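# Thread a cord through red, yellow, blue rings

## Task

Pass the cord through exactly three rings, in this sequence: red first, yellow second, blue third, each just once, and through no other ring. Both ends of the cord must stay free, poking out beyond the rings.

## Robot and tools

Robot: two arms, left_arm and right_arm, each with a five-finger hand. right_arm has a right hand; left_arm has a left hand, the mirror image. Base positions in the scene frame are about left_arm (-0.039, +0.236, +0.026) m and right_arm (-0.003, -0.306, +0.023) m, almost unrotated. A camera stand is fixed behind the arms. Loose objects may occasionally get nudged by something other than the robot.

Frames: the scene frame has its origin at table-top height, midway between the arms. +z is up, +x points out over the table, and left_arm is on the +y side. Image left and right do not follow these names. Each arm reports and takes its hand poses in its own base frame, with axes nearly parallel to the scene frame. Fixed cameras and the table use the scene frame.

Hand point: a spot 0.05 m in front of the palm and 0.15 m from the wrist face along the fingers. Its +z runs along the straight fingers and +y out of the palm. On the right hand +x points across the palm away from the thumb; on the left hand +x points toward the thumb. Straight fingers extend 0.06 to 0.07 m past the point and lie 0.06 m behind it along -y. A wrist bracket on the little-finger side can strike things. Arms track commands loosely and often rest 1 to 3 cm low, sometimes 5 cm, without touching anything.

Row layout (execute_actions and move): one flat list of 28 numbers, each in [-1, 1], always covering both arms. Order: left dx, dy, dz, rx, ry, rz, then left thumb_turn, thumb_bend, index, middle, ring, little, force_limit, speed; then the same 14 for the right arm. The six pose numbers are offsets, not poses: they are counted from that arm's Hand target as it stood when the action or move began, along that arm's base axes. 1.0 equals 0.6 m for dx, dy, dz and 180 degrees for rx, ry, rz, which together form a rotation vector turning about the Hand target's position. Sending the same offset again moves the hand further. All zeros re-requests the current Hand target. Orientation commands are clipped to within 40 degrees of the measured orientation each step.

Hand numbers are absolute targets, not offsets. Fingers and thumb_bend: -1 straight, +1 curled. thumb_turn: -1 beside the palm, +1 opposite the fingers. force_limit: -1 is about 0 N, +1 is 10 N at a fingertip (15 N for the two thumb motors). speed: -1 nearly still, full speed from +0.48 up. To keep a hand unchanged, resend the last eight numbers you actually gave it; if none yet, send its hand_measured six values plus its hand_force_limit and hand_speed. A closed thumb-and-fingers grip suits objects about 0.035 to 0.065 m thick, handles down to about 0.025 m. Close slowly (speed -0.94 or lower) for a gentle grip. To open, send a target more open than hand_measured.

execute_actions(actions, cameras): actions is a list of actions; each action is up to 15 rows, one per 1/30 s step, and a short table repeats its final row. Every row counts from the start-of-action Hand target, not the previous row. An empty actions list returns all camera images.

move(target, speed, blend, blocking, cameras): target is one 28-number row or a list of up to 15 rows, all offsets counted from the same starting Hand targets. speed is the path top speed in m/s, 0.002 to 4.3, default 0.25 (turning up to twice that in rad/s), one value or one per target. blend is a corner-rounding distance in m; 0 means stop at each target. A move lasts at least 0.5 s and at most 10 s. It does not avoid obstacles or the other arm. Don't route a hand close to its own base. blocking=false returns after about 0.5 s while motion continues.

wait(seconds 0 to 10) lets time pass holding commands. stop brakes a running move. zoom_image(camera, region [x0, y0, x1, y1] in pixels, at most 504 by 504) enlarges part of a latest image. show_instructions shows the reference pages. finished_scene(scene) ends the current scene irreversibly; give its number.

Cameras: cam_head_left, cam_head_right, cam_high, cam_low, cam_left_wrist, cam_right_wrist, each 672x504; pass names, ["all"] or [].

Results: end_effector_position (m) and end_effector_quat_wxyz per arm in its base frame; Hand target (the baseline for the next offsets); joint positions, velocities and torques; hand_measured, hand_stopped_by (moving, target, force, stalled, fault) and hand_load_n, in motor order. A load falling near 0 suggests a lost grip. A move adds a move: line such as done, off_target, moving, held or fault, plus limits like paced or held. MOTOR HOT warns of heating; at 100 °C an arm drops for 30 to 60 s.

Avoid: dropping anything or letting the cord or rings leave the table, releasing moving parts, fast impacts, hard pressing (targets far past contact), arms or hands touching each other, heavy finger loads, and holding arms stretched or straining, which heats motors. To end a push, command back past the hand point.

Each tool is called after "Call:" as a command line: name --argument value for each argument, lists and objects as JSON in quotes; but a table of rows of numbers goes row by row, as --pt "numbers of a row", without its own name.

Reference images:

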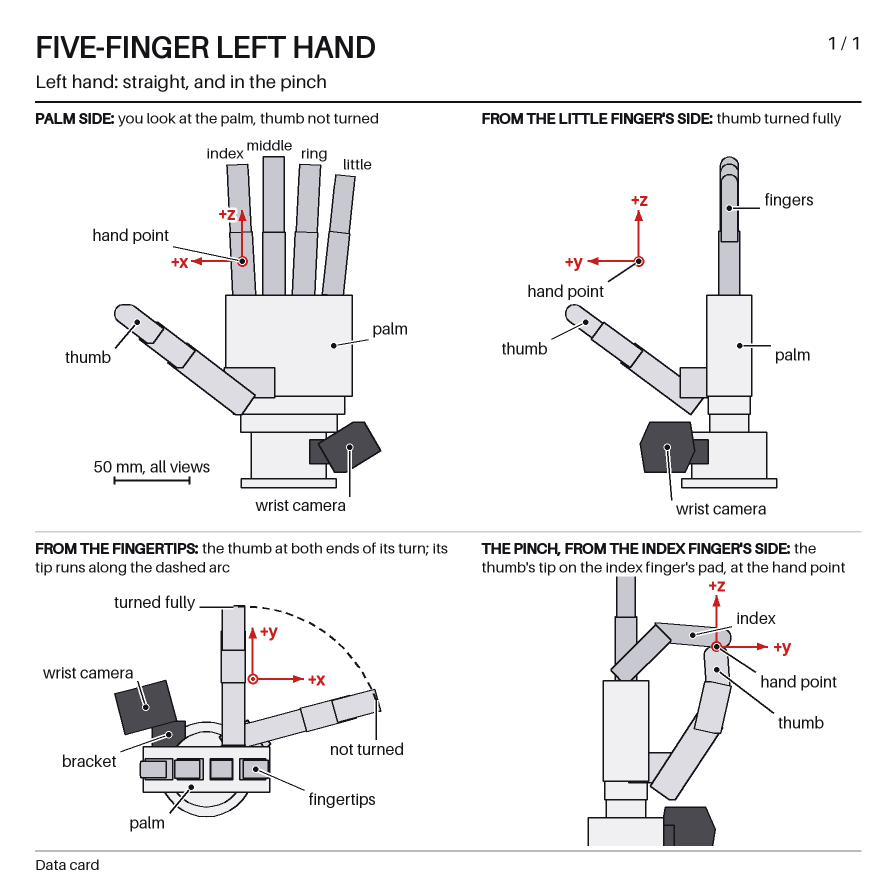

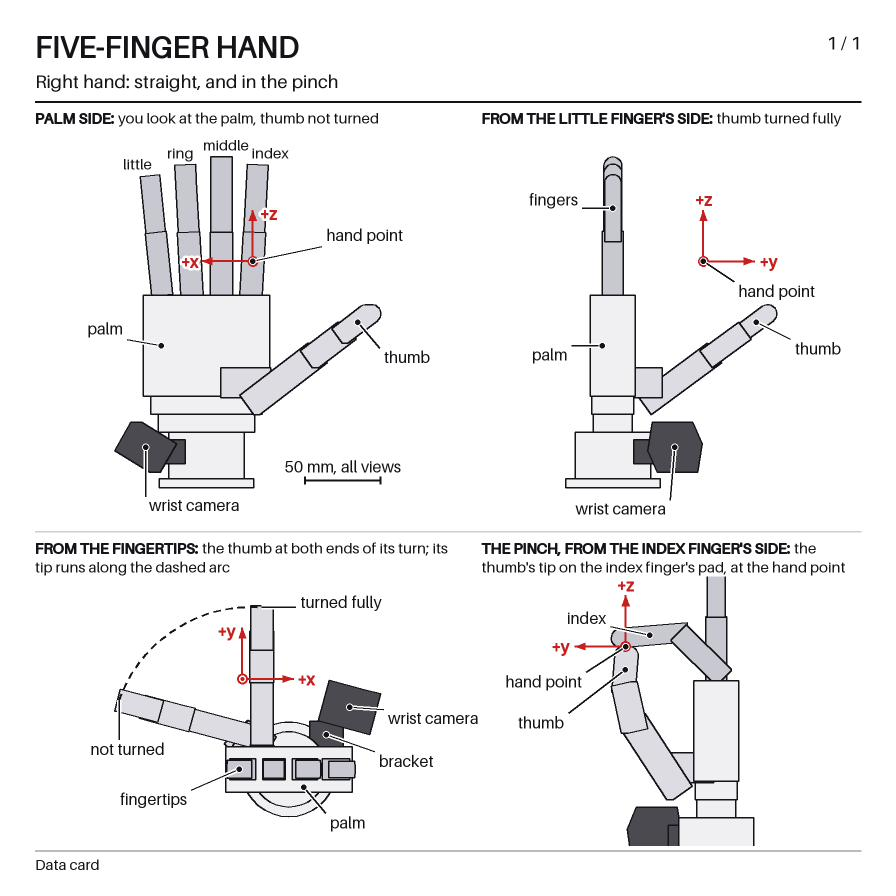

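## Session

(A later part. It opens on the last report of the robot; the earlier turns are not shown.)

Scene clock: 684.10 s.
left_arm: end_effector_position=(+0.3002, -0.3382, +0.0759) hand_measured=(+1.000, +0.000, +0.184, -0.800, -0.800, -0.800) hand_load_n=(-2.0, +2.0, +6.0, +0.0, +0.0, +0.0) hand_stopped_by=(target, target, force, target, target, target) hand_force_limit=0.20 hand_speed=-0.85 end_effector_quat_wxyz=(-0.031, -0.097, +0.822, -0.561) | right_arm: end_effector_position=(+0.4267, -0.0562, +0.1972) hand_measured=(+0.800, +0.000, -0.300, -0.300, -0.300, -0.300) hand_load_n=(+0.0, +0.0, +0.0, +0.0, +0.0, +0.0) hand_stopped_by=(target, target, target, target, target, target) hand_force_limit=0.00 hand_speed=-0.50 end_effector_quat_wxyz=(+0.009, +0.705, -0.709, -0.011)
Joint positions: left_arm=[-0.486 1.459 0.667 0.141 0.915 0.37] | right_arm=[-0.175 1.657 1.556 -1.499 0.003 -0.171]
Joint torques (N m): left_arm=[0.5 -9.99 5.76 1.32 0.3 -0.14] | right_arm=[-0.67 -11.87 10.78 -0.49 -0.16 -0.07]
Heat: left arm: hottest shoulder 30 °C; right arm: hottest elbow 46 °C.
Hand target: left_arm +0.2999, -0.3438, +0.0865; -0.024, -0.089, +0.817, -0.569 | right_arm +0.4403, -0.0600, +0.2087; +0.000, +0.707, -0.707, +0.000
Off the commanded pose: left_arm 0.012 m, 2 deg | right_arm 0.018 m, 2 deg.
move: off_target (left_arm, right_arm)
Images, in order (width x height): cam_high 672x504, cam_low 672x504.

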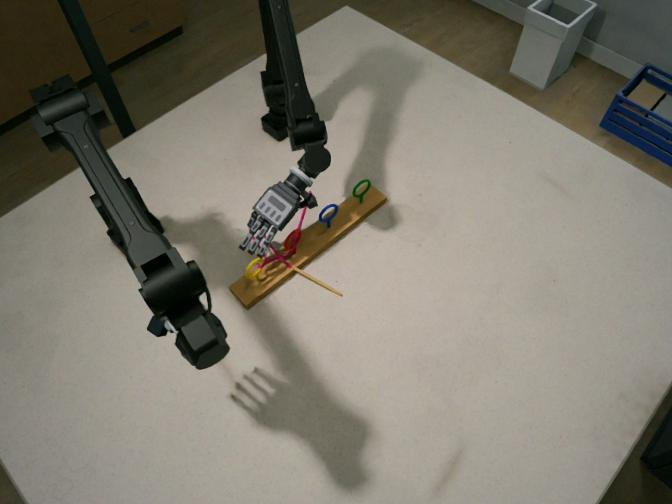

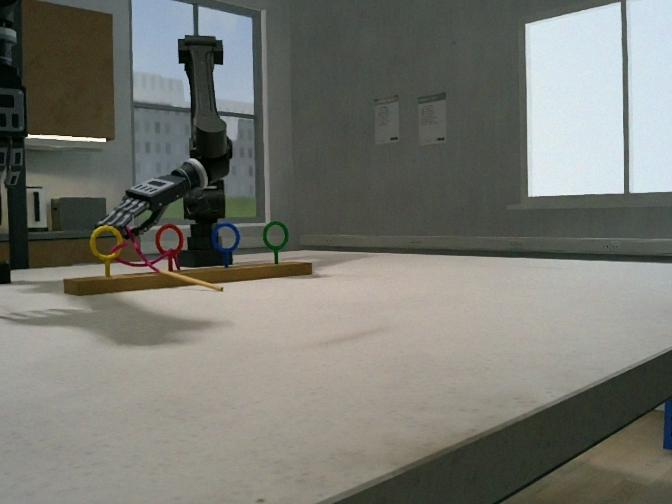

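Call:
move --pt "-0.025 -0.003 -0.002 0 0 0 1 0 0.45 -0.8 -0.8 -0.8 0.2 -0.85 0 0 0 0 0 0 0.8 0 -0.3 -0.3 -0.3 -0.3 0.0 -0.5" --pt "-0.022 -0.003 -0.035 0 0 0 1 0 0.45 -0.8 -0.8 -0.8 0.2 -0.85 0 0 0 0 0 0 0.8 0 -0.3 -0.3 -0.3 -0.3 0.0 -0.5" --speed 0.05 --cameras '["cam_high","cam_low","cam_head_left"]'

Call:
zoom_image --camera "cam_low" --region '[60, 180, 300, 300]'

Call:
zoom_image --camera "cam_high" --region '[210, 200, 370, 320]'

Scene clock: 691.50 s.
left_arm: end_effector_position=(+0.2861, -0.3418, +0.0664) hand_measured=(+1.000, +0.000, +0.184, -0.800, -0.800, -0.800) hand_load_n=(-2.0, +2.0, +5.5, +0.0, +0.0, +0.0) hand_stopped_by=(target, target, force, target, target, target) hand_force_limit=0.20 hand_speed=-0.85 end_effector_quat_wxyz=(-0.023, -0.089, +0.819, -0.567) | right_arm: end_effector_position=(+0.4267, -0.0562, +0.1972) hand_measured=(+0.800, +0.000, -0.300, -0.300, -0.300, -0.300) hand_load_n=(+0.0, +0.0, +0.0, +0.0, +0.0, +0.0) hand_stopped_by=(target, target, target, target, target, target) hand_force_limit=0.00 hand_speed=-0.50 end_effector_quat_wxyz=(+0.009, +0.705, -0.709, -0.011)
Joint positions: left_arm=[-0.513 1.456 0.613 0.236 0.896 0.348] | right_arm=[-0.175 1.657 1.556 -1.499 0.003 -0.171]
Joint torques (N m): left_arm=[0.97 -7.24 5.68 1.39 0.29 -0.11] | right_arm=[-0.73 -12.4 10.73 -0.42 -0.18 -0.08]
Heat: left arm: hottest elbow 30 °C; right arm: hottest elbow 46 °C.
Hand target: left_arm +0.2867, -0.3457, +0.0656; -0.024, -0.089, +0.817, -0.569 | right_arm +0.4403, -0.0600, +0.2087; +0.000, +0.707, -0.707, +0.000
Off the commanded pose: left_arm 0.004 m, 0 deg | right_arm 0.018 m, 2 deg.
move: off_target (right_arm)
Images, in order (width x height): cam_head_left 672x504, cam_high 672x504, cam_low 672x504.

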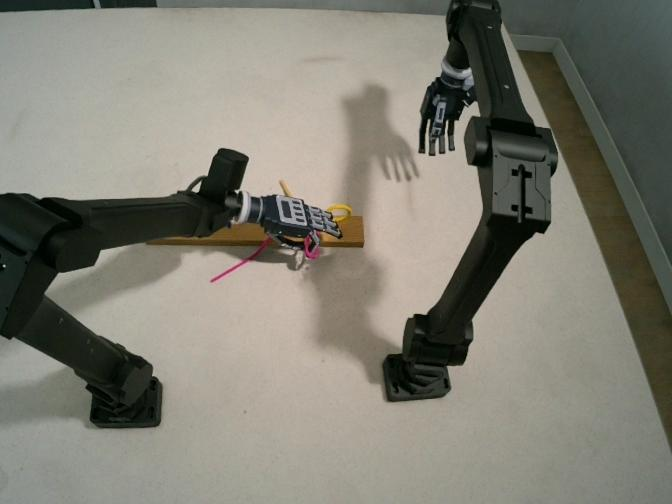

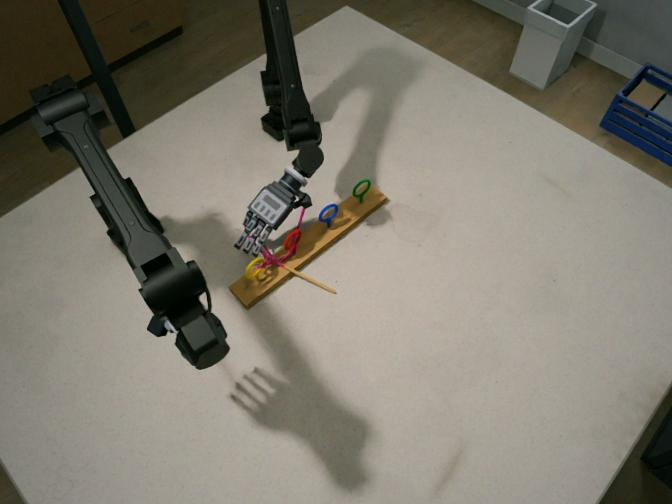

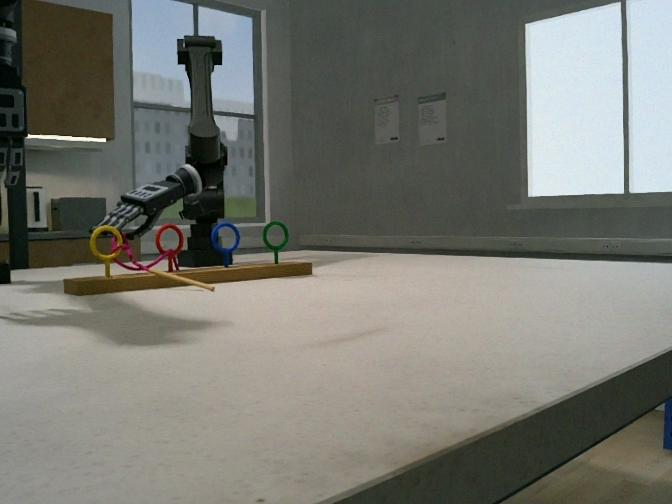

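Scaled by 2.100 from the camera's 672x504 image, which has a finer 960x720 frame.

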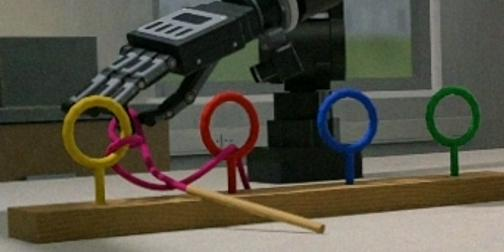

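Scaled by 3.150 from the camera's 672x504 image, which has a finer 960x720 frame.

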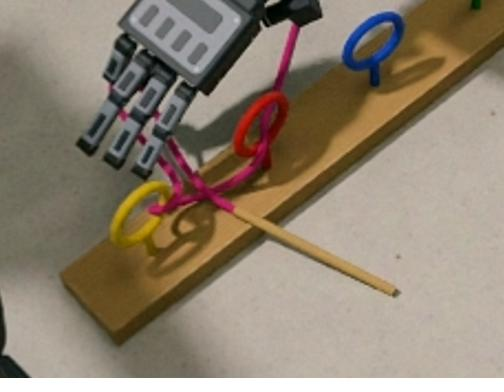

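Call:
move --target '[-0.005,0.0,-0.02,0,0,0, 1,0,-0.2,-0.8,-0.8,-0.8,0.2,-0.9, 0,0,0,0,0,0, 0.8,0,-0.3,-0.3,-0.3,-0.3,0.0,-0.5]' --speed 0.05 --cameras '["cam_high","cam_low","cam_left_wrist"]'

Call:
zoom_image --camera "cam_low" --region '[60, 180, 300, 300]'

Call:
zoom_image --camera "cam_high" --region '[210, 200, 370, 320]'

Scene clock: 695.67 s.
left_arm: end_effector_position=(+0.2842, -0.3414, +0.0553) hand_measured=(+1.000, +0.000, -0.200, -0.800, -0.800, -0.800) hand_load_n=(+0.0, +0.0, +0.0, +0.0, +0.0, +0.0) hand_stopped_by=(target, target, target, target, target, target) hand_force_limit=0.20 hand_speed=-0.90 end_effector_quat_wxyz=(-0.022, -0.089, +0.818, -0.568) | right_arm: end_effector_position=(+0.4267, -0.0562, +0.1972) hand_measured=(+0.800, +0.000, -0.300, -0.300, -0.300, -0.300) hand_load_n=(+0.0, +0.0, +0.0, +0.0, +0.0, +0.0) hand_stopped_by=(target, target, target, target, target, target) hand_force_limit=0.00 hand_speed=-0.50 end_effector_quat_wxyz=(+0.009, +0.705, -0.709, -0.011)
Joint positions: left_arm=[-0.514 1.483 0.596 0.285 0.894 0.345] | right_arm=[-0.175 1.657 1.556 -1.499 0.003 -0.171]
Joint torques (N m): left_arm=[0.73 -7.24 5.38 1.4 0.22 -0.13] | right_arm=[-0.62 -12.1 10.73 -0.32 -0.18 -0.07]
Heat: left arm: hottest elbow 30 °C; right arm: hottest elbow 46 °C.
Hand target: left_arm +0.2836, -0.3456, +0.0535; -0.024, -0.089, +0.817, -0.569 | right_arm +0.4403, -0.0600, +0.2087; +0.000, +0.707, -0.707, +0.000
Off the commanded pose: left_arm 0.005 m, 0 deg | right_arm 0.018 m, 2 deg.
move: off_target (right_arm)
camera_calibration:
cam_left_wrist: T_world_to_cam=[[-0.081718, -0.397299, 0.914044, -0.155072], [-0.869836, 0.476126, 0.129187, 0.396857], [-0.486526, -0.784511, -0.384493, 0.00690329], [0, 0, 0, 1]] pos_world=[0.335887, -0.245148, 0.0931278]
Images, in order (width x height): cam_high 672x504, cam_low 672x504, cam_left_wrist 672x504.

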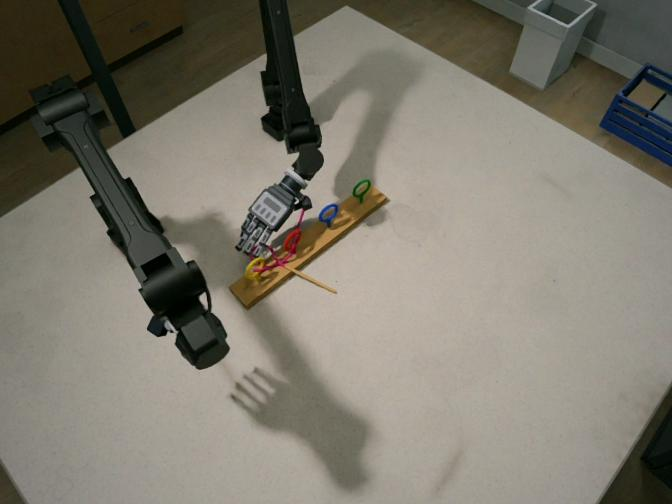

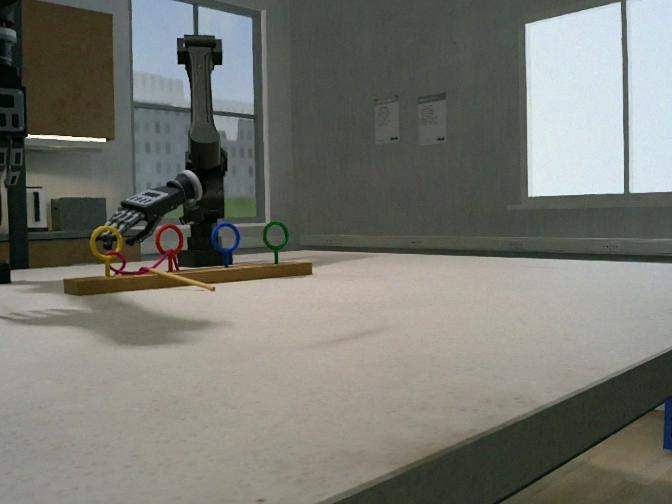

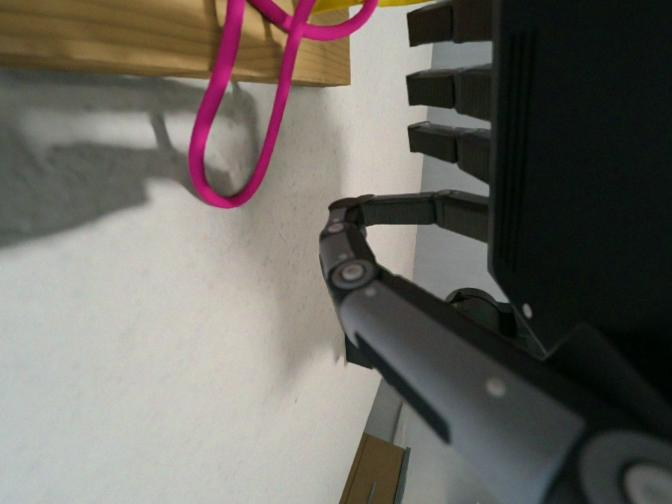

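Scaled by 2.100 from the camera's 672x504 image, which has a finer 960x720 frame.

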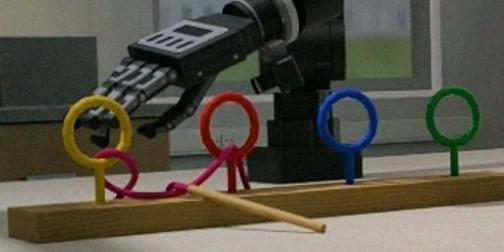

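Scaled by 3.150 from the camera's 672x504 image, which has a finer 960x720 frame.

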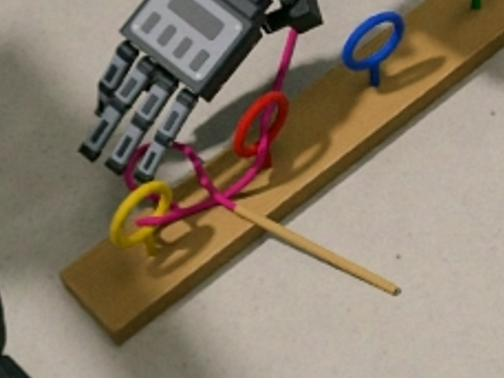

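Call:
move --pt "0.0 0.0 0.19 0 0 0 1 0 -0.2 -0.2 -0.8 -0.8 0.2 -0.6 0 0 0 0 0 0 0.8 0 -0.3 -0.3 -0.3 -0.3 0.0 -0.5" --pt "0.15 0.0 0.22 0 0 0.02 1 0 -0.2 -0.2 -0.8 -0.8 0.2 -0.6 0 0 0 0 0 0 0.8 0 -0.3 -0.3 -0.3 -0.3 0.0 -0.5" --pt "0.28 -0.0115 0.1 0 0 0.0444 1 0 -0.2 -0.2 -0.8 -0.8 0.2 -0.6 0 0 0 0 0 0 0.8 0 -0.3 -0.3 -0.3 -0.3 0.0 -0.5" --speed 0.12 --blend 0.02 --cameras '["cam_head_left","cam_head_right","cam_high","cam_low","cam_left_wrist"]'

Call:
zoom_image --camera "cam_low" --region '[60, 180, 300, 300]'

Call:
zoom_image --camera "cam_head_left" --region '[200, 130, 380, 270]'

Scene clock: 709.73 s.
left_arm: end_effector_position=(+0.4307, -0.3476, +0.0996) hand_measured=(+1.000, +0.000, -0.200, -0.200, -0.800, -0.800) hand_load_n=(+0.0, +0.0, +0.0, +0.0, +0.0, +0.0) hand_stopped_by=(target, target, target, target, target, target) hand_force_limit=0.20 hand_speed=-0.60 end_effector_quat_wxyz=(-0.001, -0.150, +0.816, -0.559) | right_arm: end_effector_position=(+0.4267, -0.0562, +0.1972) hand_measured=(+0.800, +0.000, -0.300, -0.300, -0.300, -0.300) hand_load_n=(+0.0, +0.0, +0.0, +0.0, +0.0, +0.0) hand_stopped_by=(target, target, target, target, target, target) hand_force_limit=0.00 hand_speed=-0.50 end_effector_quat_wxyz=(+0.009, +0.705, -0.709, -0.011)
Joint positions: left_arm=[-0.391 1.649 0.983 0.023 0.894 0.345] | right_arm=[-0.175 1.657 1.556 -1.499 0.003 -0.171]
Joint torques (N m): left_arm=[2.08 -11.11 9.36 1.36 0.26 -0.12] | right_arm=[-0.38 -12.22 10.73 -0.47 -0.2 -0.09]
Heat: left arm: hottest shoulder 29 °C; right arm: hottest elbow 46 °C.
Hand target: left_arm +0.4517, -0.3524, +0.1134; +0.016, -0.146, +0.809, -0.569 | right_arm +0.4403, -0.0600, +0.2087; +0.000, +0.707, -0.707, +0.000
Off the commanded pose: left_arm 0.026 m, 2 deg | right_arm 0.018 m, 2 deg.
move: off_target (left_arm, right_arm)
camera_calibration:
cam_left_wrist: T_world_to_cam=[[0.00269528, -0.418767, 0.90809, -0.229364], [-0.916332, 0.362576, 0.169922, 0.497968], [-0.400409, -0.83257, -0.382752, 0.036336], [0, 0, 0, 1]] pos_world=[0.471472, -0.246349, 0.137575]
Images, in order (width x height): cam_head_left 672x504, cam_head_right 672x504, cam_high 672x504, cam_low 672x504, cam_left_wrist 672x504.

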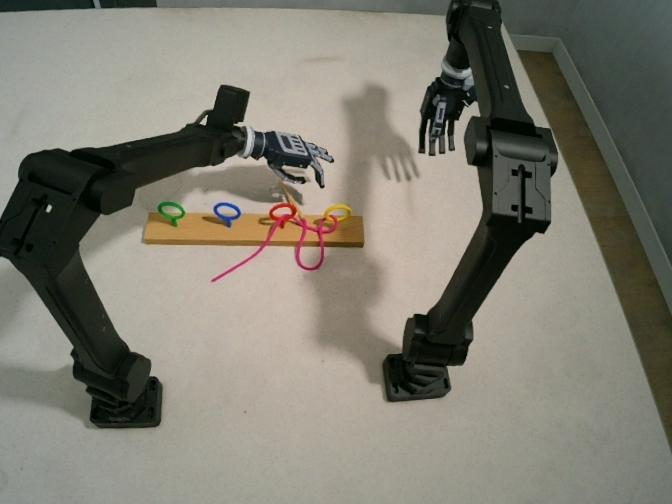

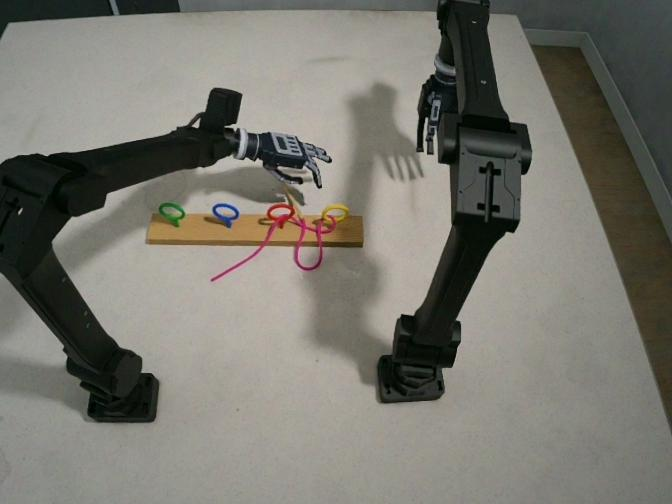

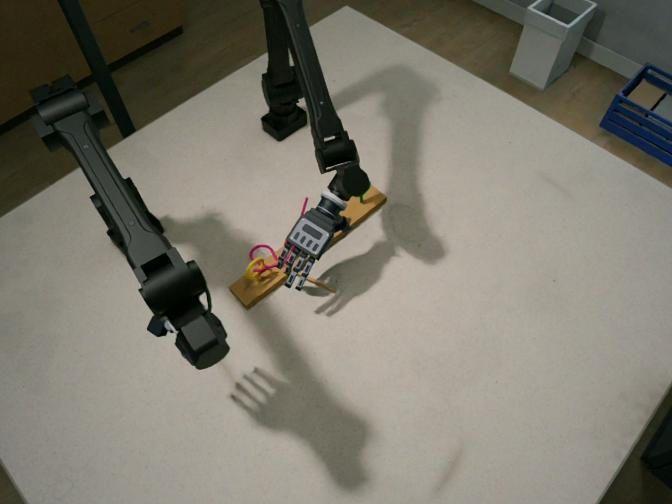

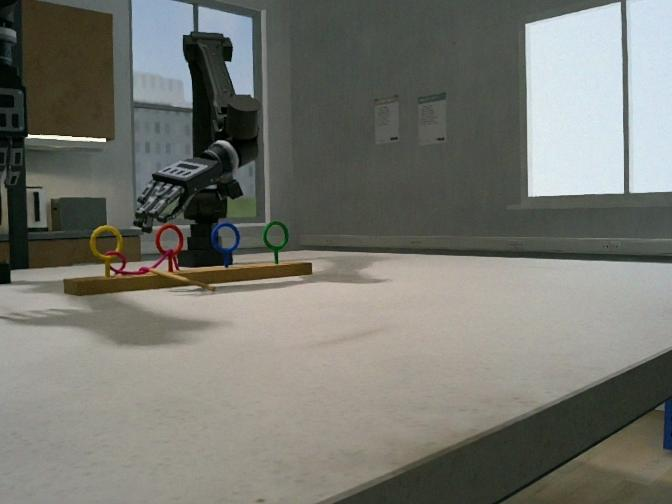

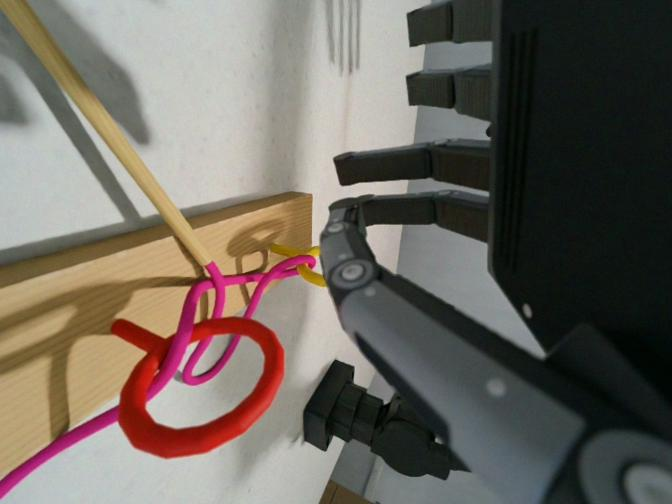

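Scaled by 2.100 from the camera's 672x504 image, which has a finer 960x720 frame.

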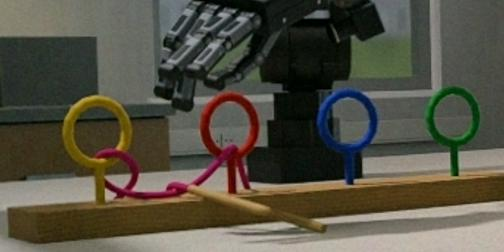

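Scaled by 2.800 from the camera's 672x504 image, which has a finer 960x720 frame.

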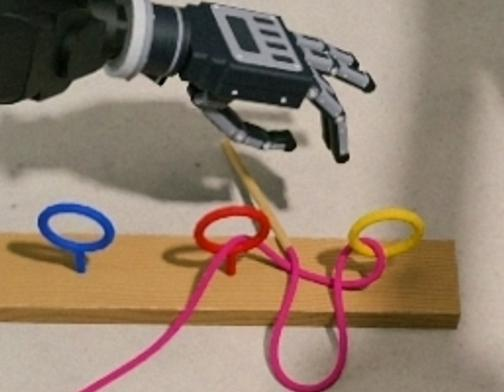

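Call:
move --target '[0.0,0.002,-0.063,0,0,0.0167, 1,0,-0.2,-0.2,-0.8,-0.8,0.2,-0.6, 0,0,0,0,0,0, 0.8,0,-0.3,-0.3,-0.3,-0.3,0.0,-0.5]' --speed 0.08 --cameras '["cam_low","cam_left_wrist"]'

Call:
zoom_image --camera "cam_low" --region '[100, 180, 240, 300]'

Scene clock: 718.17 s.
left_arm: end_effector_position=(+0.4469, -0.3504, +0.0766) hand_measured=(+1.000, +0.000, -0.200, -0.200, -0.800, -0.800) hand_load_n=(+0.0, +0.0, +0.0, +0.0, -0.5, +0.0) hand_stopped_by=(target, target, target, target, target, target) hand_force_limit=0.20 hand_speed=-0.60 end_effector_quat_wxyz=(+0.028, -0.163, +0.808, -0.566) | right_arm: end_effector_position=(+0.4267, -0.0562, +0.1972) hand_measured=(+0.800, +0.000, -0.300, -0.300, -0.300, -0.300) hand_load_n=(+0.0, +0.0, +0.0, +0.0, +0.0, +0.0) hand_stopped_by=(target, target, target, target, target, target) hand_force_limit=0.00 hand_speed=-0.50 end_effector_quat_wxyz=(+0.009, +0.705, -0.709, -0.011)
Joint positions: left_arm=[-0.391 1.703 0.956 0.177 0.847 0.298] | right_arm=[-0.175 1.657 1.556 -1.499 0.003 -0.171]
Joint torques (N m): left_arm=[1.67 -11.4 6.28 1.47 0.2 -0.13] | right_arm=[-0.85 -12.1 10.63 -0.49 -0.19 -0.07]
Heat: left arm: hottest elbow 30 °C; right arm: hottest elbow 46 °C.
Hand target: left_arm +0.4516, -0.3512, +0.0757; +0.030, -0.167, +0.805, -0.568 | right_arm +0.4403, -0.0600, +0.2087; +0.000, +0.707, -0.707, +0.000
Off the commanded pose: left_arm 0.005 m, 1 deg | right_arm 0.018 m, 2 deg.
move: off_target (right_arm)
camera_calibration:
cam_left_wrist: T_world_to_cam=[[-0.00531906, -0.407835, 0.91304, -0.202602], [-0.940499, 0.31226, 0.134001, 0.513683], [-0.339756, -0.858, -0.385229, -0.00419739], [0, 0, 0, 1]] pos_world=[0.480615, -0.246632, 0.114533]
Images, in order (width x height): cam_low 672x504, cam_left_wrist 672x504.

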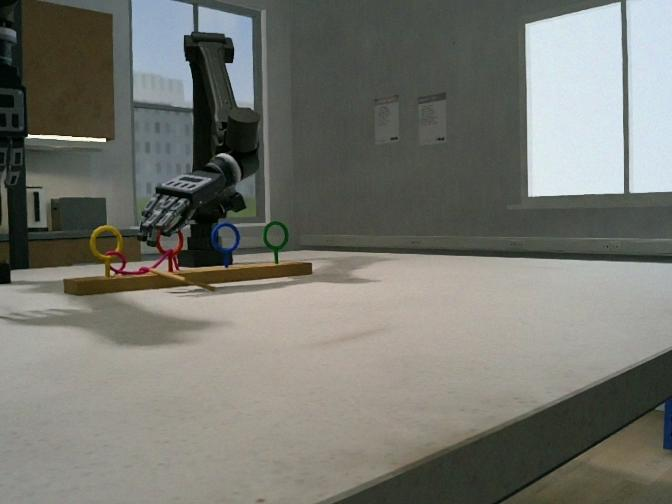

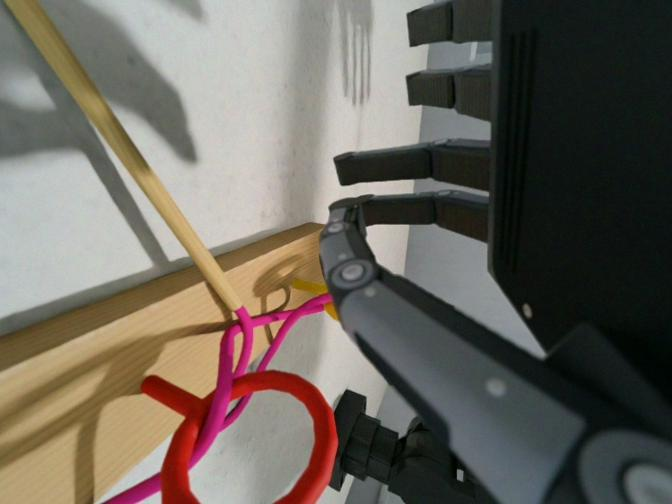

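Scaled by 3.600 from the camera's 672x504 image, which has a finer 960x720 frame.

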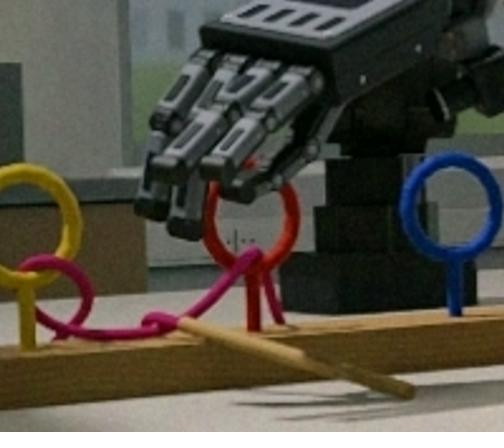

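Call:
move --target '[-0.017,0.028,-0.071,0,0,0.0, 1,0,-0.2,-0.2,-0.8,-0.8,0.2,-0.6, 0,0,0,0,0,0, 0.8,0,-0.3,-0.3,-0.3,-0.3,0.0,-0.5]' --speed 0.08 --cameras '["cam_low","cam_left_wrist"]'

Call:
zoom_image --camera "cam_low" --region '[100, 180, 240, 300]'

Scene clock: 723.13 s.
left_arm: end_effector_position=(+0.4357, -0.3369, +0.0355) hand_measured=(+1.000, +0.000, -0.200, -0.200, -0.800, -0.800) hand_load_n=(+0.0, +0.0, +0.0, +0.0, +0.0, +0.0) hand_stopped_by=(target, target, target, target, target, target) hand_force_limit=0.20 hand_speed=-0.60 end_effector_quat_wxyz=(+0.024, -0.171, +0.806, -0.566) | right_arm: end_effector_position=(+0.4267, -0.0562, +0.1972) hand_measured=(+0.800, +0.000, -0.300, -0.300, -0.300, -0.300) hand_load_n=(+0.0, +0.0, +0.0, +0.0, +0.0, +0.0) hand_stopped_by=(target, target, target, target, target, target) hand_force_limit=0.00 hand_speed=-0.50 end_effector_quat_wxyz=(+0.009, +0.705, -0.709, -0.011)
Joint positions: left_arm=[-0.372 1.76 0.886 0.291 0.86 0.297] | right_arm=[-0.175 1.657 1.556 -1.499 0.003 -0.171]
Joint torques (N m): left_arm=[2.32 -11.22 5.55 1.46 0.45 0.08] | right_arm=[-0.62 -12.28 10.7 -0.44 -0.21 -0.08]
Heat: left arm: hottest elbow 30 °C; right arm: hottest elbow 46 °C.
Hand target: left_arm +0.4415, -0.3345, +0.0331; +0.030, -0.167, +0.805, -0.568 | right_arm +0.4403, -0.0600, +0.2087; +0.000, +0.707, -0.707, +0.000
Off the commanded pose: left_arm 0.007 m, 1 deg | right_arm 0.018 m, 2 deg.
move: off_target (right_arm)
camera_calibration:
cam_left_wrist: T_world_to_cam=[[0.0112449, -0.405441, 0.914052, -0.166177], [-0.940737, 0.305567, 0.147112, 0.501829], [-0.338949, -0.861537, -0.377977, -0.0140769], [0, 0, 0, 1]] pos_world=[0.469187, -0.232845, 0.0727487]
Images, in order (width x height): cam_low 672x504, cam_left_wrist 672x504.

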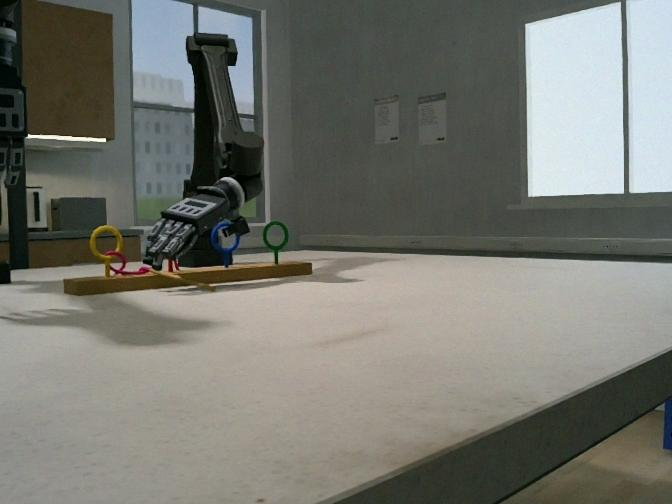

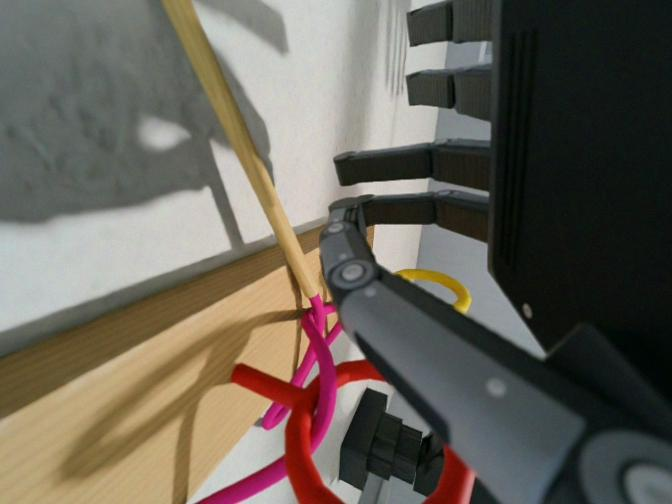

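Scaled by 3.600 from the camera's 672x504 image, which has a finer 960x720 frame.

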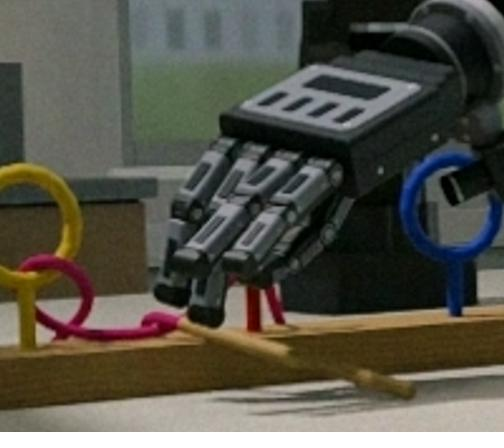

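Call:
zoom_image --camera "cam_left_wrist" --region '[200, 80, 400, 280]'

Scaled by 2.520 from the camera's 672x504 image, which has a finer 960x720 frame.

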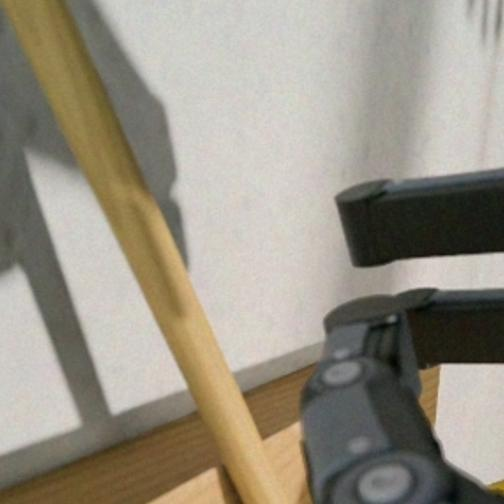

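Call:
move --target '[0.003,0.013,-0.028,0,0,0.0, 1,0,-0.2,-0.2,-0.8,-0.8,0.2,-0.6, 0,0,0,0,0,0, 0.8,0,-0.3,-0.3,-0.3,-0.3,0.0,-0.5]' --speed 0.06 --cameras '["cam_low","cam_left_wrist"]'

Call:
zoom_image --camera "cam_low" --region '[120, 220, 220, 300]'

Call:
zoom_image --camera "cam_left_wrist" --region '[200, 80, 400, 280]'

Scene clock: 733.00 s.
left_arm: end_effector_position=(+0.4376, -0.3295, +0.0194) hand_measured=(+1.000, +0.000, -0.200, -0.200, -0.800, -0.800) hand_load_n=(+0.0, +0.0, +0.0, +0.0, +0.0, +0.0) hand_stopped_by=(target, target, target, target, target, target) hand_force_limit=0.20 hand_speed=-0.60 end_effector_quat_wxyz=(+0.023, -0.172, +0.806, -0.566) | right_arm: end_effector_position=(+0.4267, -0.0562, +0.1972) hand_measured=(+0.800, +0.000, -0.300, -0.300, -0.300, -0.300) hand_load_n=(+0.0, +0.0, +0.0, +0.5, +0.5, +0.0) hand_stopped_by=(target, target, target, target, target, target) hand_force_limit=0.00 hand_speed=-0.50 end_effector_quat_wxyz=(+0.009, +0.705, -0.709, -0.011)
Joint positions: left_arm=[-0.355 1.796 0.878 0.326 0.874 0.308] | right_arm=[-0.175 1.657 1.556 -1.499 0.003 -0.171]
Joint torques (N m): left_arm=[2.26 -11.34 5.29 1.47 0.47 0.11] | right_arm=[-0.62 -12.1 10.76 -0.49 -0.17 -0.08]
Heat: left arm: hottest elbow 30 °C; right arm: hottest elbow 47 °C.
Hand target: left_arm +0.4432, -0.3267, +0.0163; +0.030, -0.167, +0.805, -0.568 | right_arm +0.4403, -0.0600, +0.2087; +0.000, +0.707, -0.707, +0.000
Off the commanded pose: left_arm 0.007 m, 1 deg | right_arm 0.018 m, 2 deg.
move: off_target (right_arm)
camera_calibration:
cam_left_wrist: T_world_to_cam=[[0.0143166, -0.40419, 0.914563, -0.149325], [-0.940726, 0.304533, 0.149314, 0.50334], [-0.338866, -0.862491, -0.375872, -0.0134607], [0, 0, 0, 1]] pos_world=[0.471081, -0.225249, 0.0563514]
Images, in order (width x height): cam_low 672x504, cam_left_wrist 672x504.

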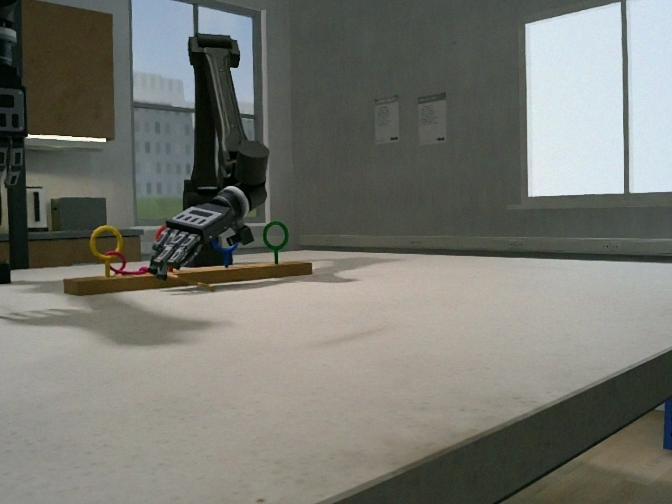

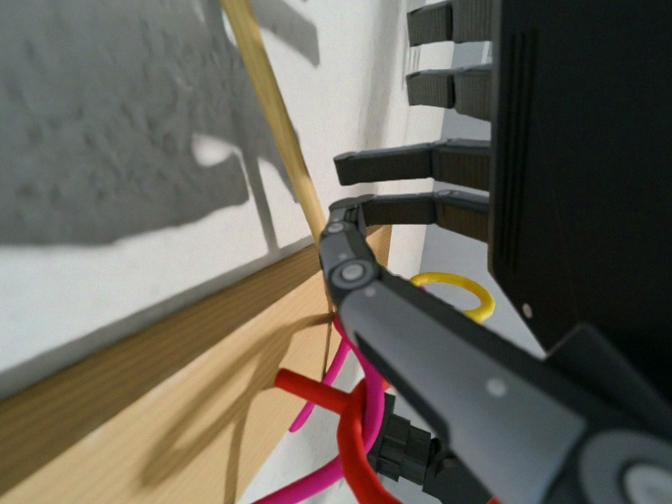

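Scaled by 5.040 from the camera's 672x504 image, which has a finer 960x720 frame.

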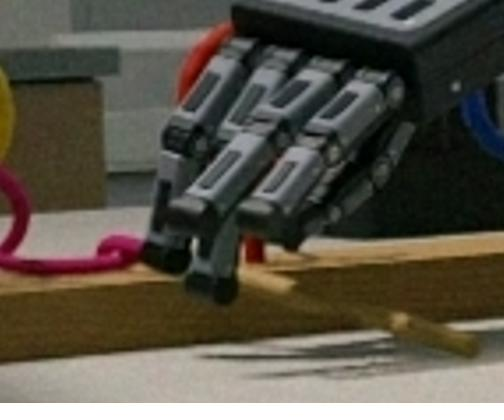

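Scaled by 2.520 from the camera's 672x504 image, which has a finer 960x720 frame.

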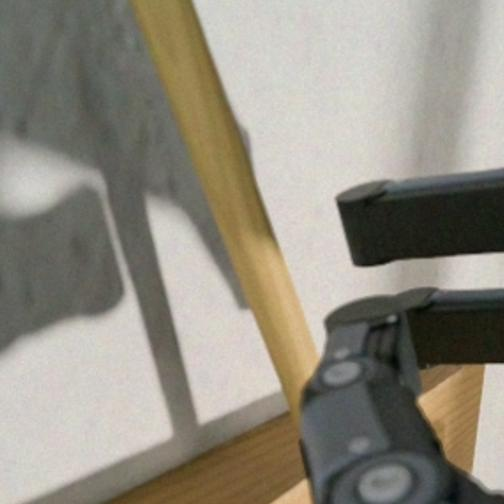

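Call:
move --target '[-0.001,0.005,-0.0165,0,0,0.0, 1,0,-0.1,-0.1,-0.8,-0.8,0.2,-0.6, 0,0,0,0,0,0, 0.8,0,-0.3,-0.3,-0.3,-0.3,0.0,-0.5]' --speed 0.06 --cameras '["cam_low","cam_left_wrist"]'

Call:
zoom_image --camera "cam_low" --region '[120, 220, 220, 300]'

Call:
zoom_image --camera "cam_left_wrist" --region '[200, 80, 400, 280]'

Scene clock: 754.07 s.
left_arm: end_effector_position=(+0.4373, -0.3269, +0.0102) hand_measured=(+1.000, +0.000, -0.100, -0.100, -0.800, -0.800) hand_load_n=(+0.0, +0.0, +0.0, +0.0, +0.0, +0.0) hand_stopped_by=(target, target, target, target, target, target) hand_force_limit=0.20 hand_speed=-0.60 end_effector_quat_wxyz=(+0.024, -0.171, +0.806, -0.566) | right_arm: end_effector_position=(+0.4267, -0.0562, +0.1972) hand_measured=(+0.800, +0.000, -0.300, -0.300, -0.300, -0.300) hand_load_n=(+0.0, +0.0, +0.0, +0.5, +0.0, +0.0) hand_stopped_by=(target, target, target, target, target, target) hand_force_limit=0.00 hand_speed=-0.50 end_effector_quat_wxyz=(+0.009, +0.705, -0.709, -0.011)
Joint positions: left_arm=[-0.35 1.816 0.871 0.35 0.879 0.313] | right_arm=[-0.175 1.657 1.556 -1.499 0.003 -0.171]
Joint torques (N m): left_arm=[2.37 -11.34 5.05 1.37 0.46 0.12] | right_arm=[-0.67 -12.34 10.74 -0.49 -0.22 -0.1]
Heat: left arm: hottest shoulder 29 °C; right arm: hottest elbow 47 °C.
Hand target: left_arm +0.4426, -0.3236, +0.0064; +0.030, -0.167, +0.805, -0.568 | right_arm +0.4403, -0.0600, +0.2087; +0.000, +0.707, -0.707, +0.000
Off the commanded pose: left_arm 0.007 m, 1 deg | right_arm 0.018 m, 2 deg.
move: off_target (right_arm)
camera_calibration:
cam_left_wrist: T_world_to_cam=[[0.0127244, -0.403779, 0.914768, -0.139063], [-0.940785, 0.305107, 0.14776, 0.503902], [-0.338765, -0.86248, -0.375987, -0.0149041], [0, 0, 0, 1]] pos_world=[0.470784, -0.222749, 0.0471496]
Images, in order (width x height): cam_low 672x504, cam_left_wrist 672x504.

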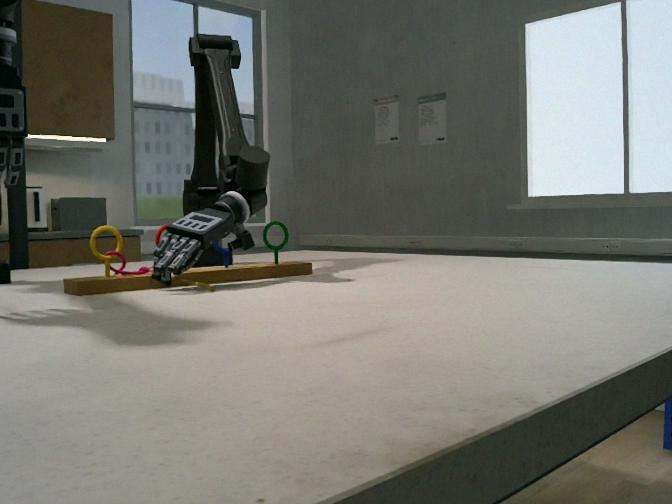

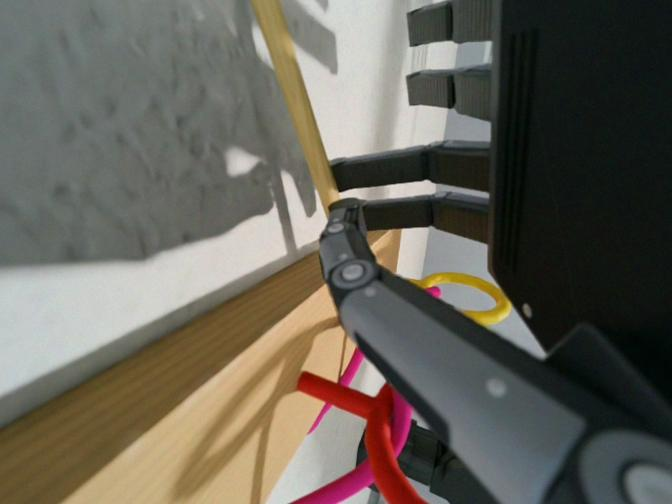

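Scaled by 5.040 from the camera's 672x504 image, which has a finer 960x720 frame.

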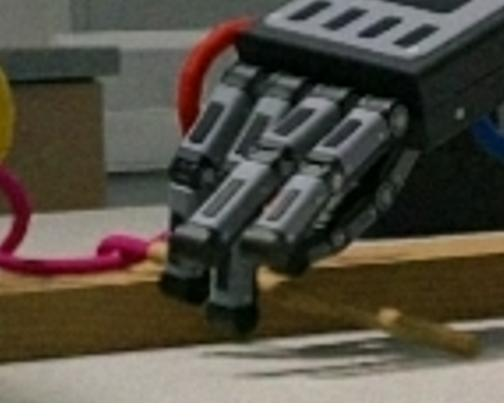

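Scaled by 2.520 from the camera's 672x504 image, which has a finer 960x720 frame.

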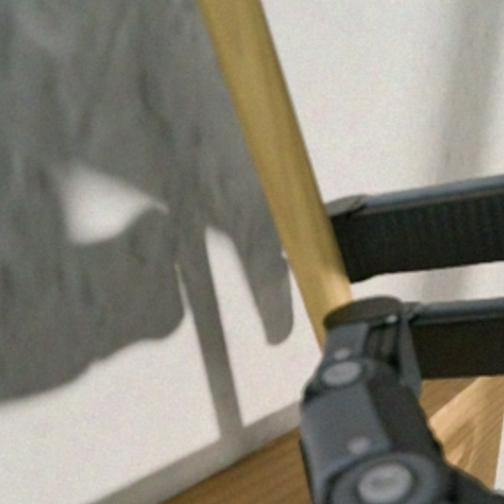

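Call:
move --target '[-0.001,0.003,-0.0095,0,0,0.0, 1,0,-0.1,-0.1,-0.8,-0.8,0.2,-0.6, 0,0,0,0,0,0, 0.8,0,-0.3,-0.3,-0.3,-0.3,0.0,-0.5]' --speed 0.06 --cameras '["cam_left_wrist"]'

Call:
zoom_image --camera "cam_left_wrist" --region '[200, 80, 400, 280]'

Scene clock: 756.47 s.
left_arm: end_effector_position=(+0.4370, -0.3253, +0.0049) hand_measured=(+1.000, +0.000, -0.100, -0.100, -0.800, -0.800) hand_load_n=(+0.0, +0.0, +0.0, +0.0, +0.0, +0.0) hand_stopped_by=(target, target, target, target, target, target) hand_force_limit=0.20 hand_speed=-0.60 end_effector_quat_wxyz=(+0.024, -0.171, +0.806, -0.567) | right_arm: end_effector_position=(+0.4267, -0.0562, +0.1972) hand_measured=(+0.800, +0.000, -0.300, -0.300, -0.300, -0.300) hand_load_n=(+0.0, +0.0, +0.0, +0.0, +0.0, +0.0) hand_stopped_by=(target, target, target, target, target, target) hand_force_limit=0.00 hand_speed=-0.50 end_effector_quat_wxyz=(+0.009, +0.705, -0.709, -0.011)
Joint positions: left_arm=[-0.347 1.827 0.867 0.365 0.882 0.316] | right_arm=[-0.175 1.657 1.556 -1.499 0.003 -0.171]
Joint torques (N m): left_arm=[2.32 -11.4 4.93 1.43 0.47 0.12] | right_arm=[-0.26 -12.22 10.56 -0.5 -0.19 -0.09]
Heat: left arm: hottest shoulder 29 °C; right arm: hottest elbow 47 °C.
Hand target: left_arm +0.4421, -0.3219, +0.0007; +0.031, -0.167, +0.805, -0.568 | right_arm +0.4403, -0.0600, +0.2087; +0.000, +0.707, -0.707, +0.000
Off the commanded pose: left_arm 0.007 m, 1 deg | right_arm 0.018 m, 2 deg.
move: off_target (right_arm)
camera_calibration:
cam_left_wrist: T_world_to_cam=[[0.0115809, -0.403506, 0.914904, -0.132971], [-0.940868, 0.305407, 0.146606, 0.504071], [-0.338574, -0.862502, -0.37611, -0.0157075], [0, 0, 0, 1]] pos_world=[0.470486, -0.221149, 0.0418483]
Images, in order (width x height): cam_left_wrist 672x504.

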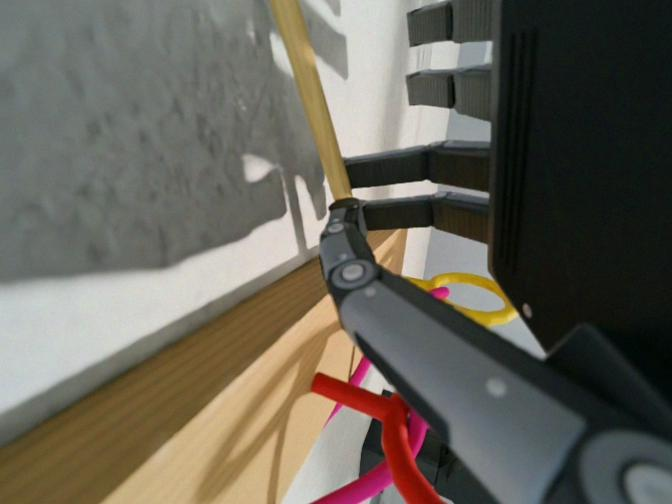

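Scaled by 2.520 from the camera's 672x504 image, which has a finer 960x720 frame.

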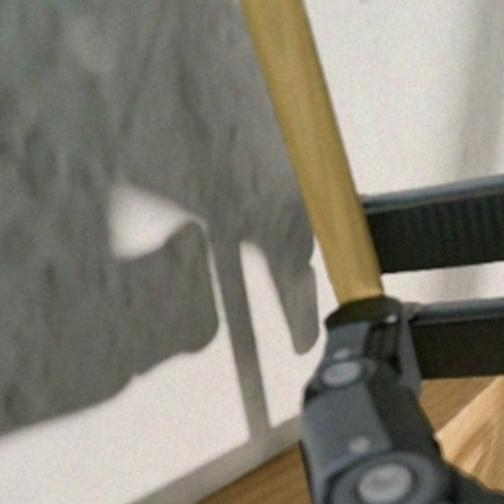

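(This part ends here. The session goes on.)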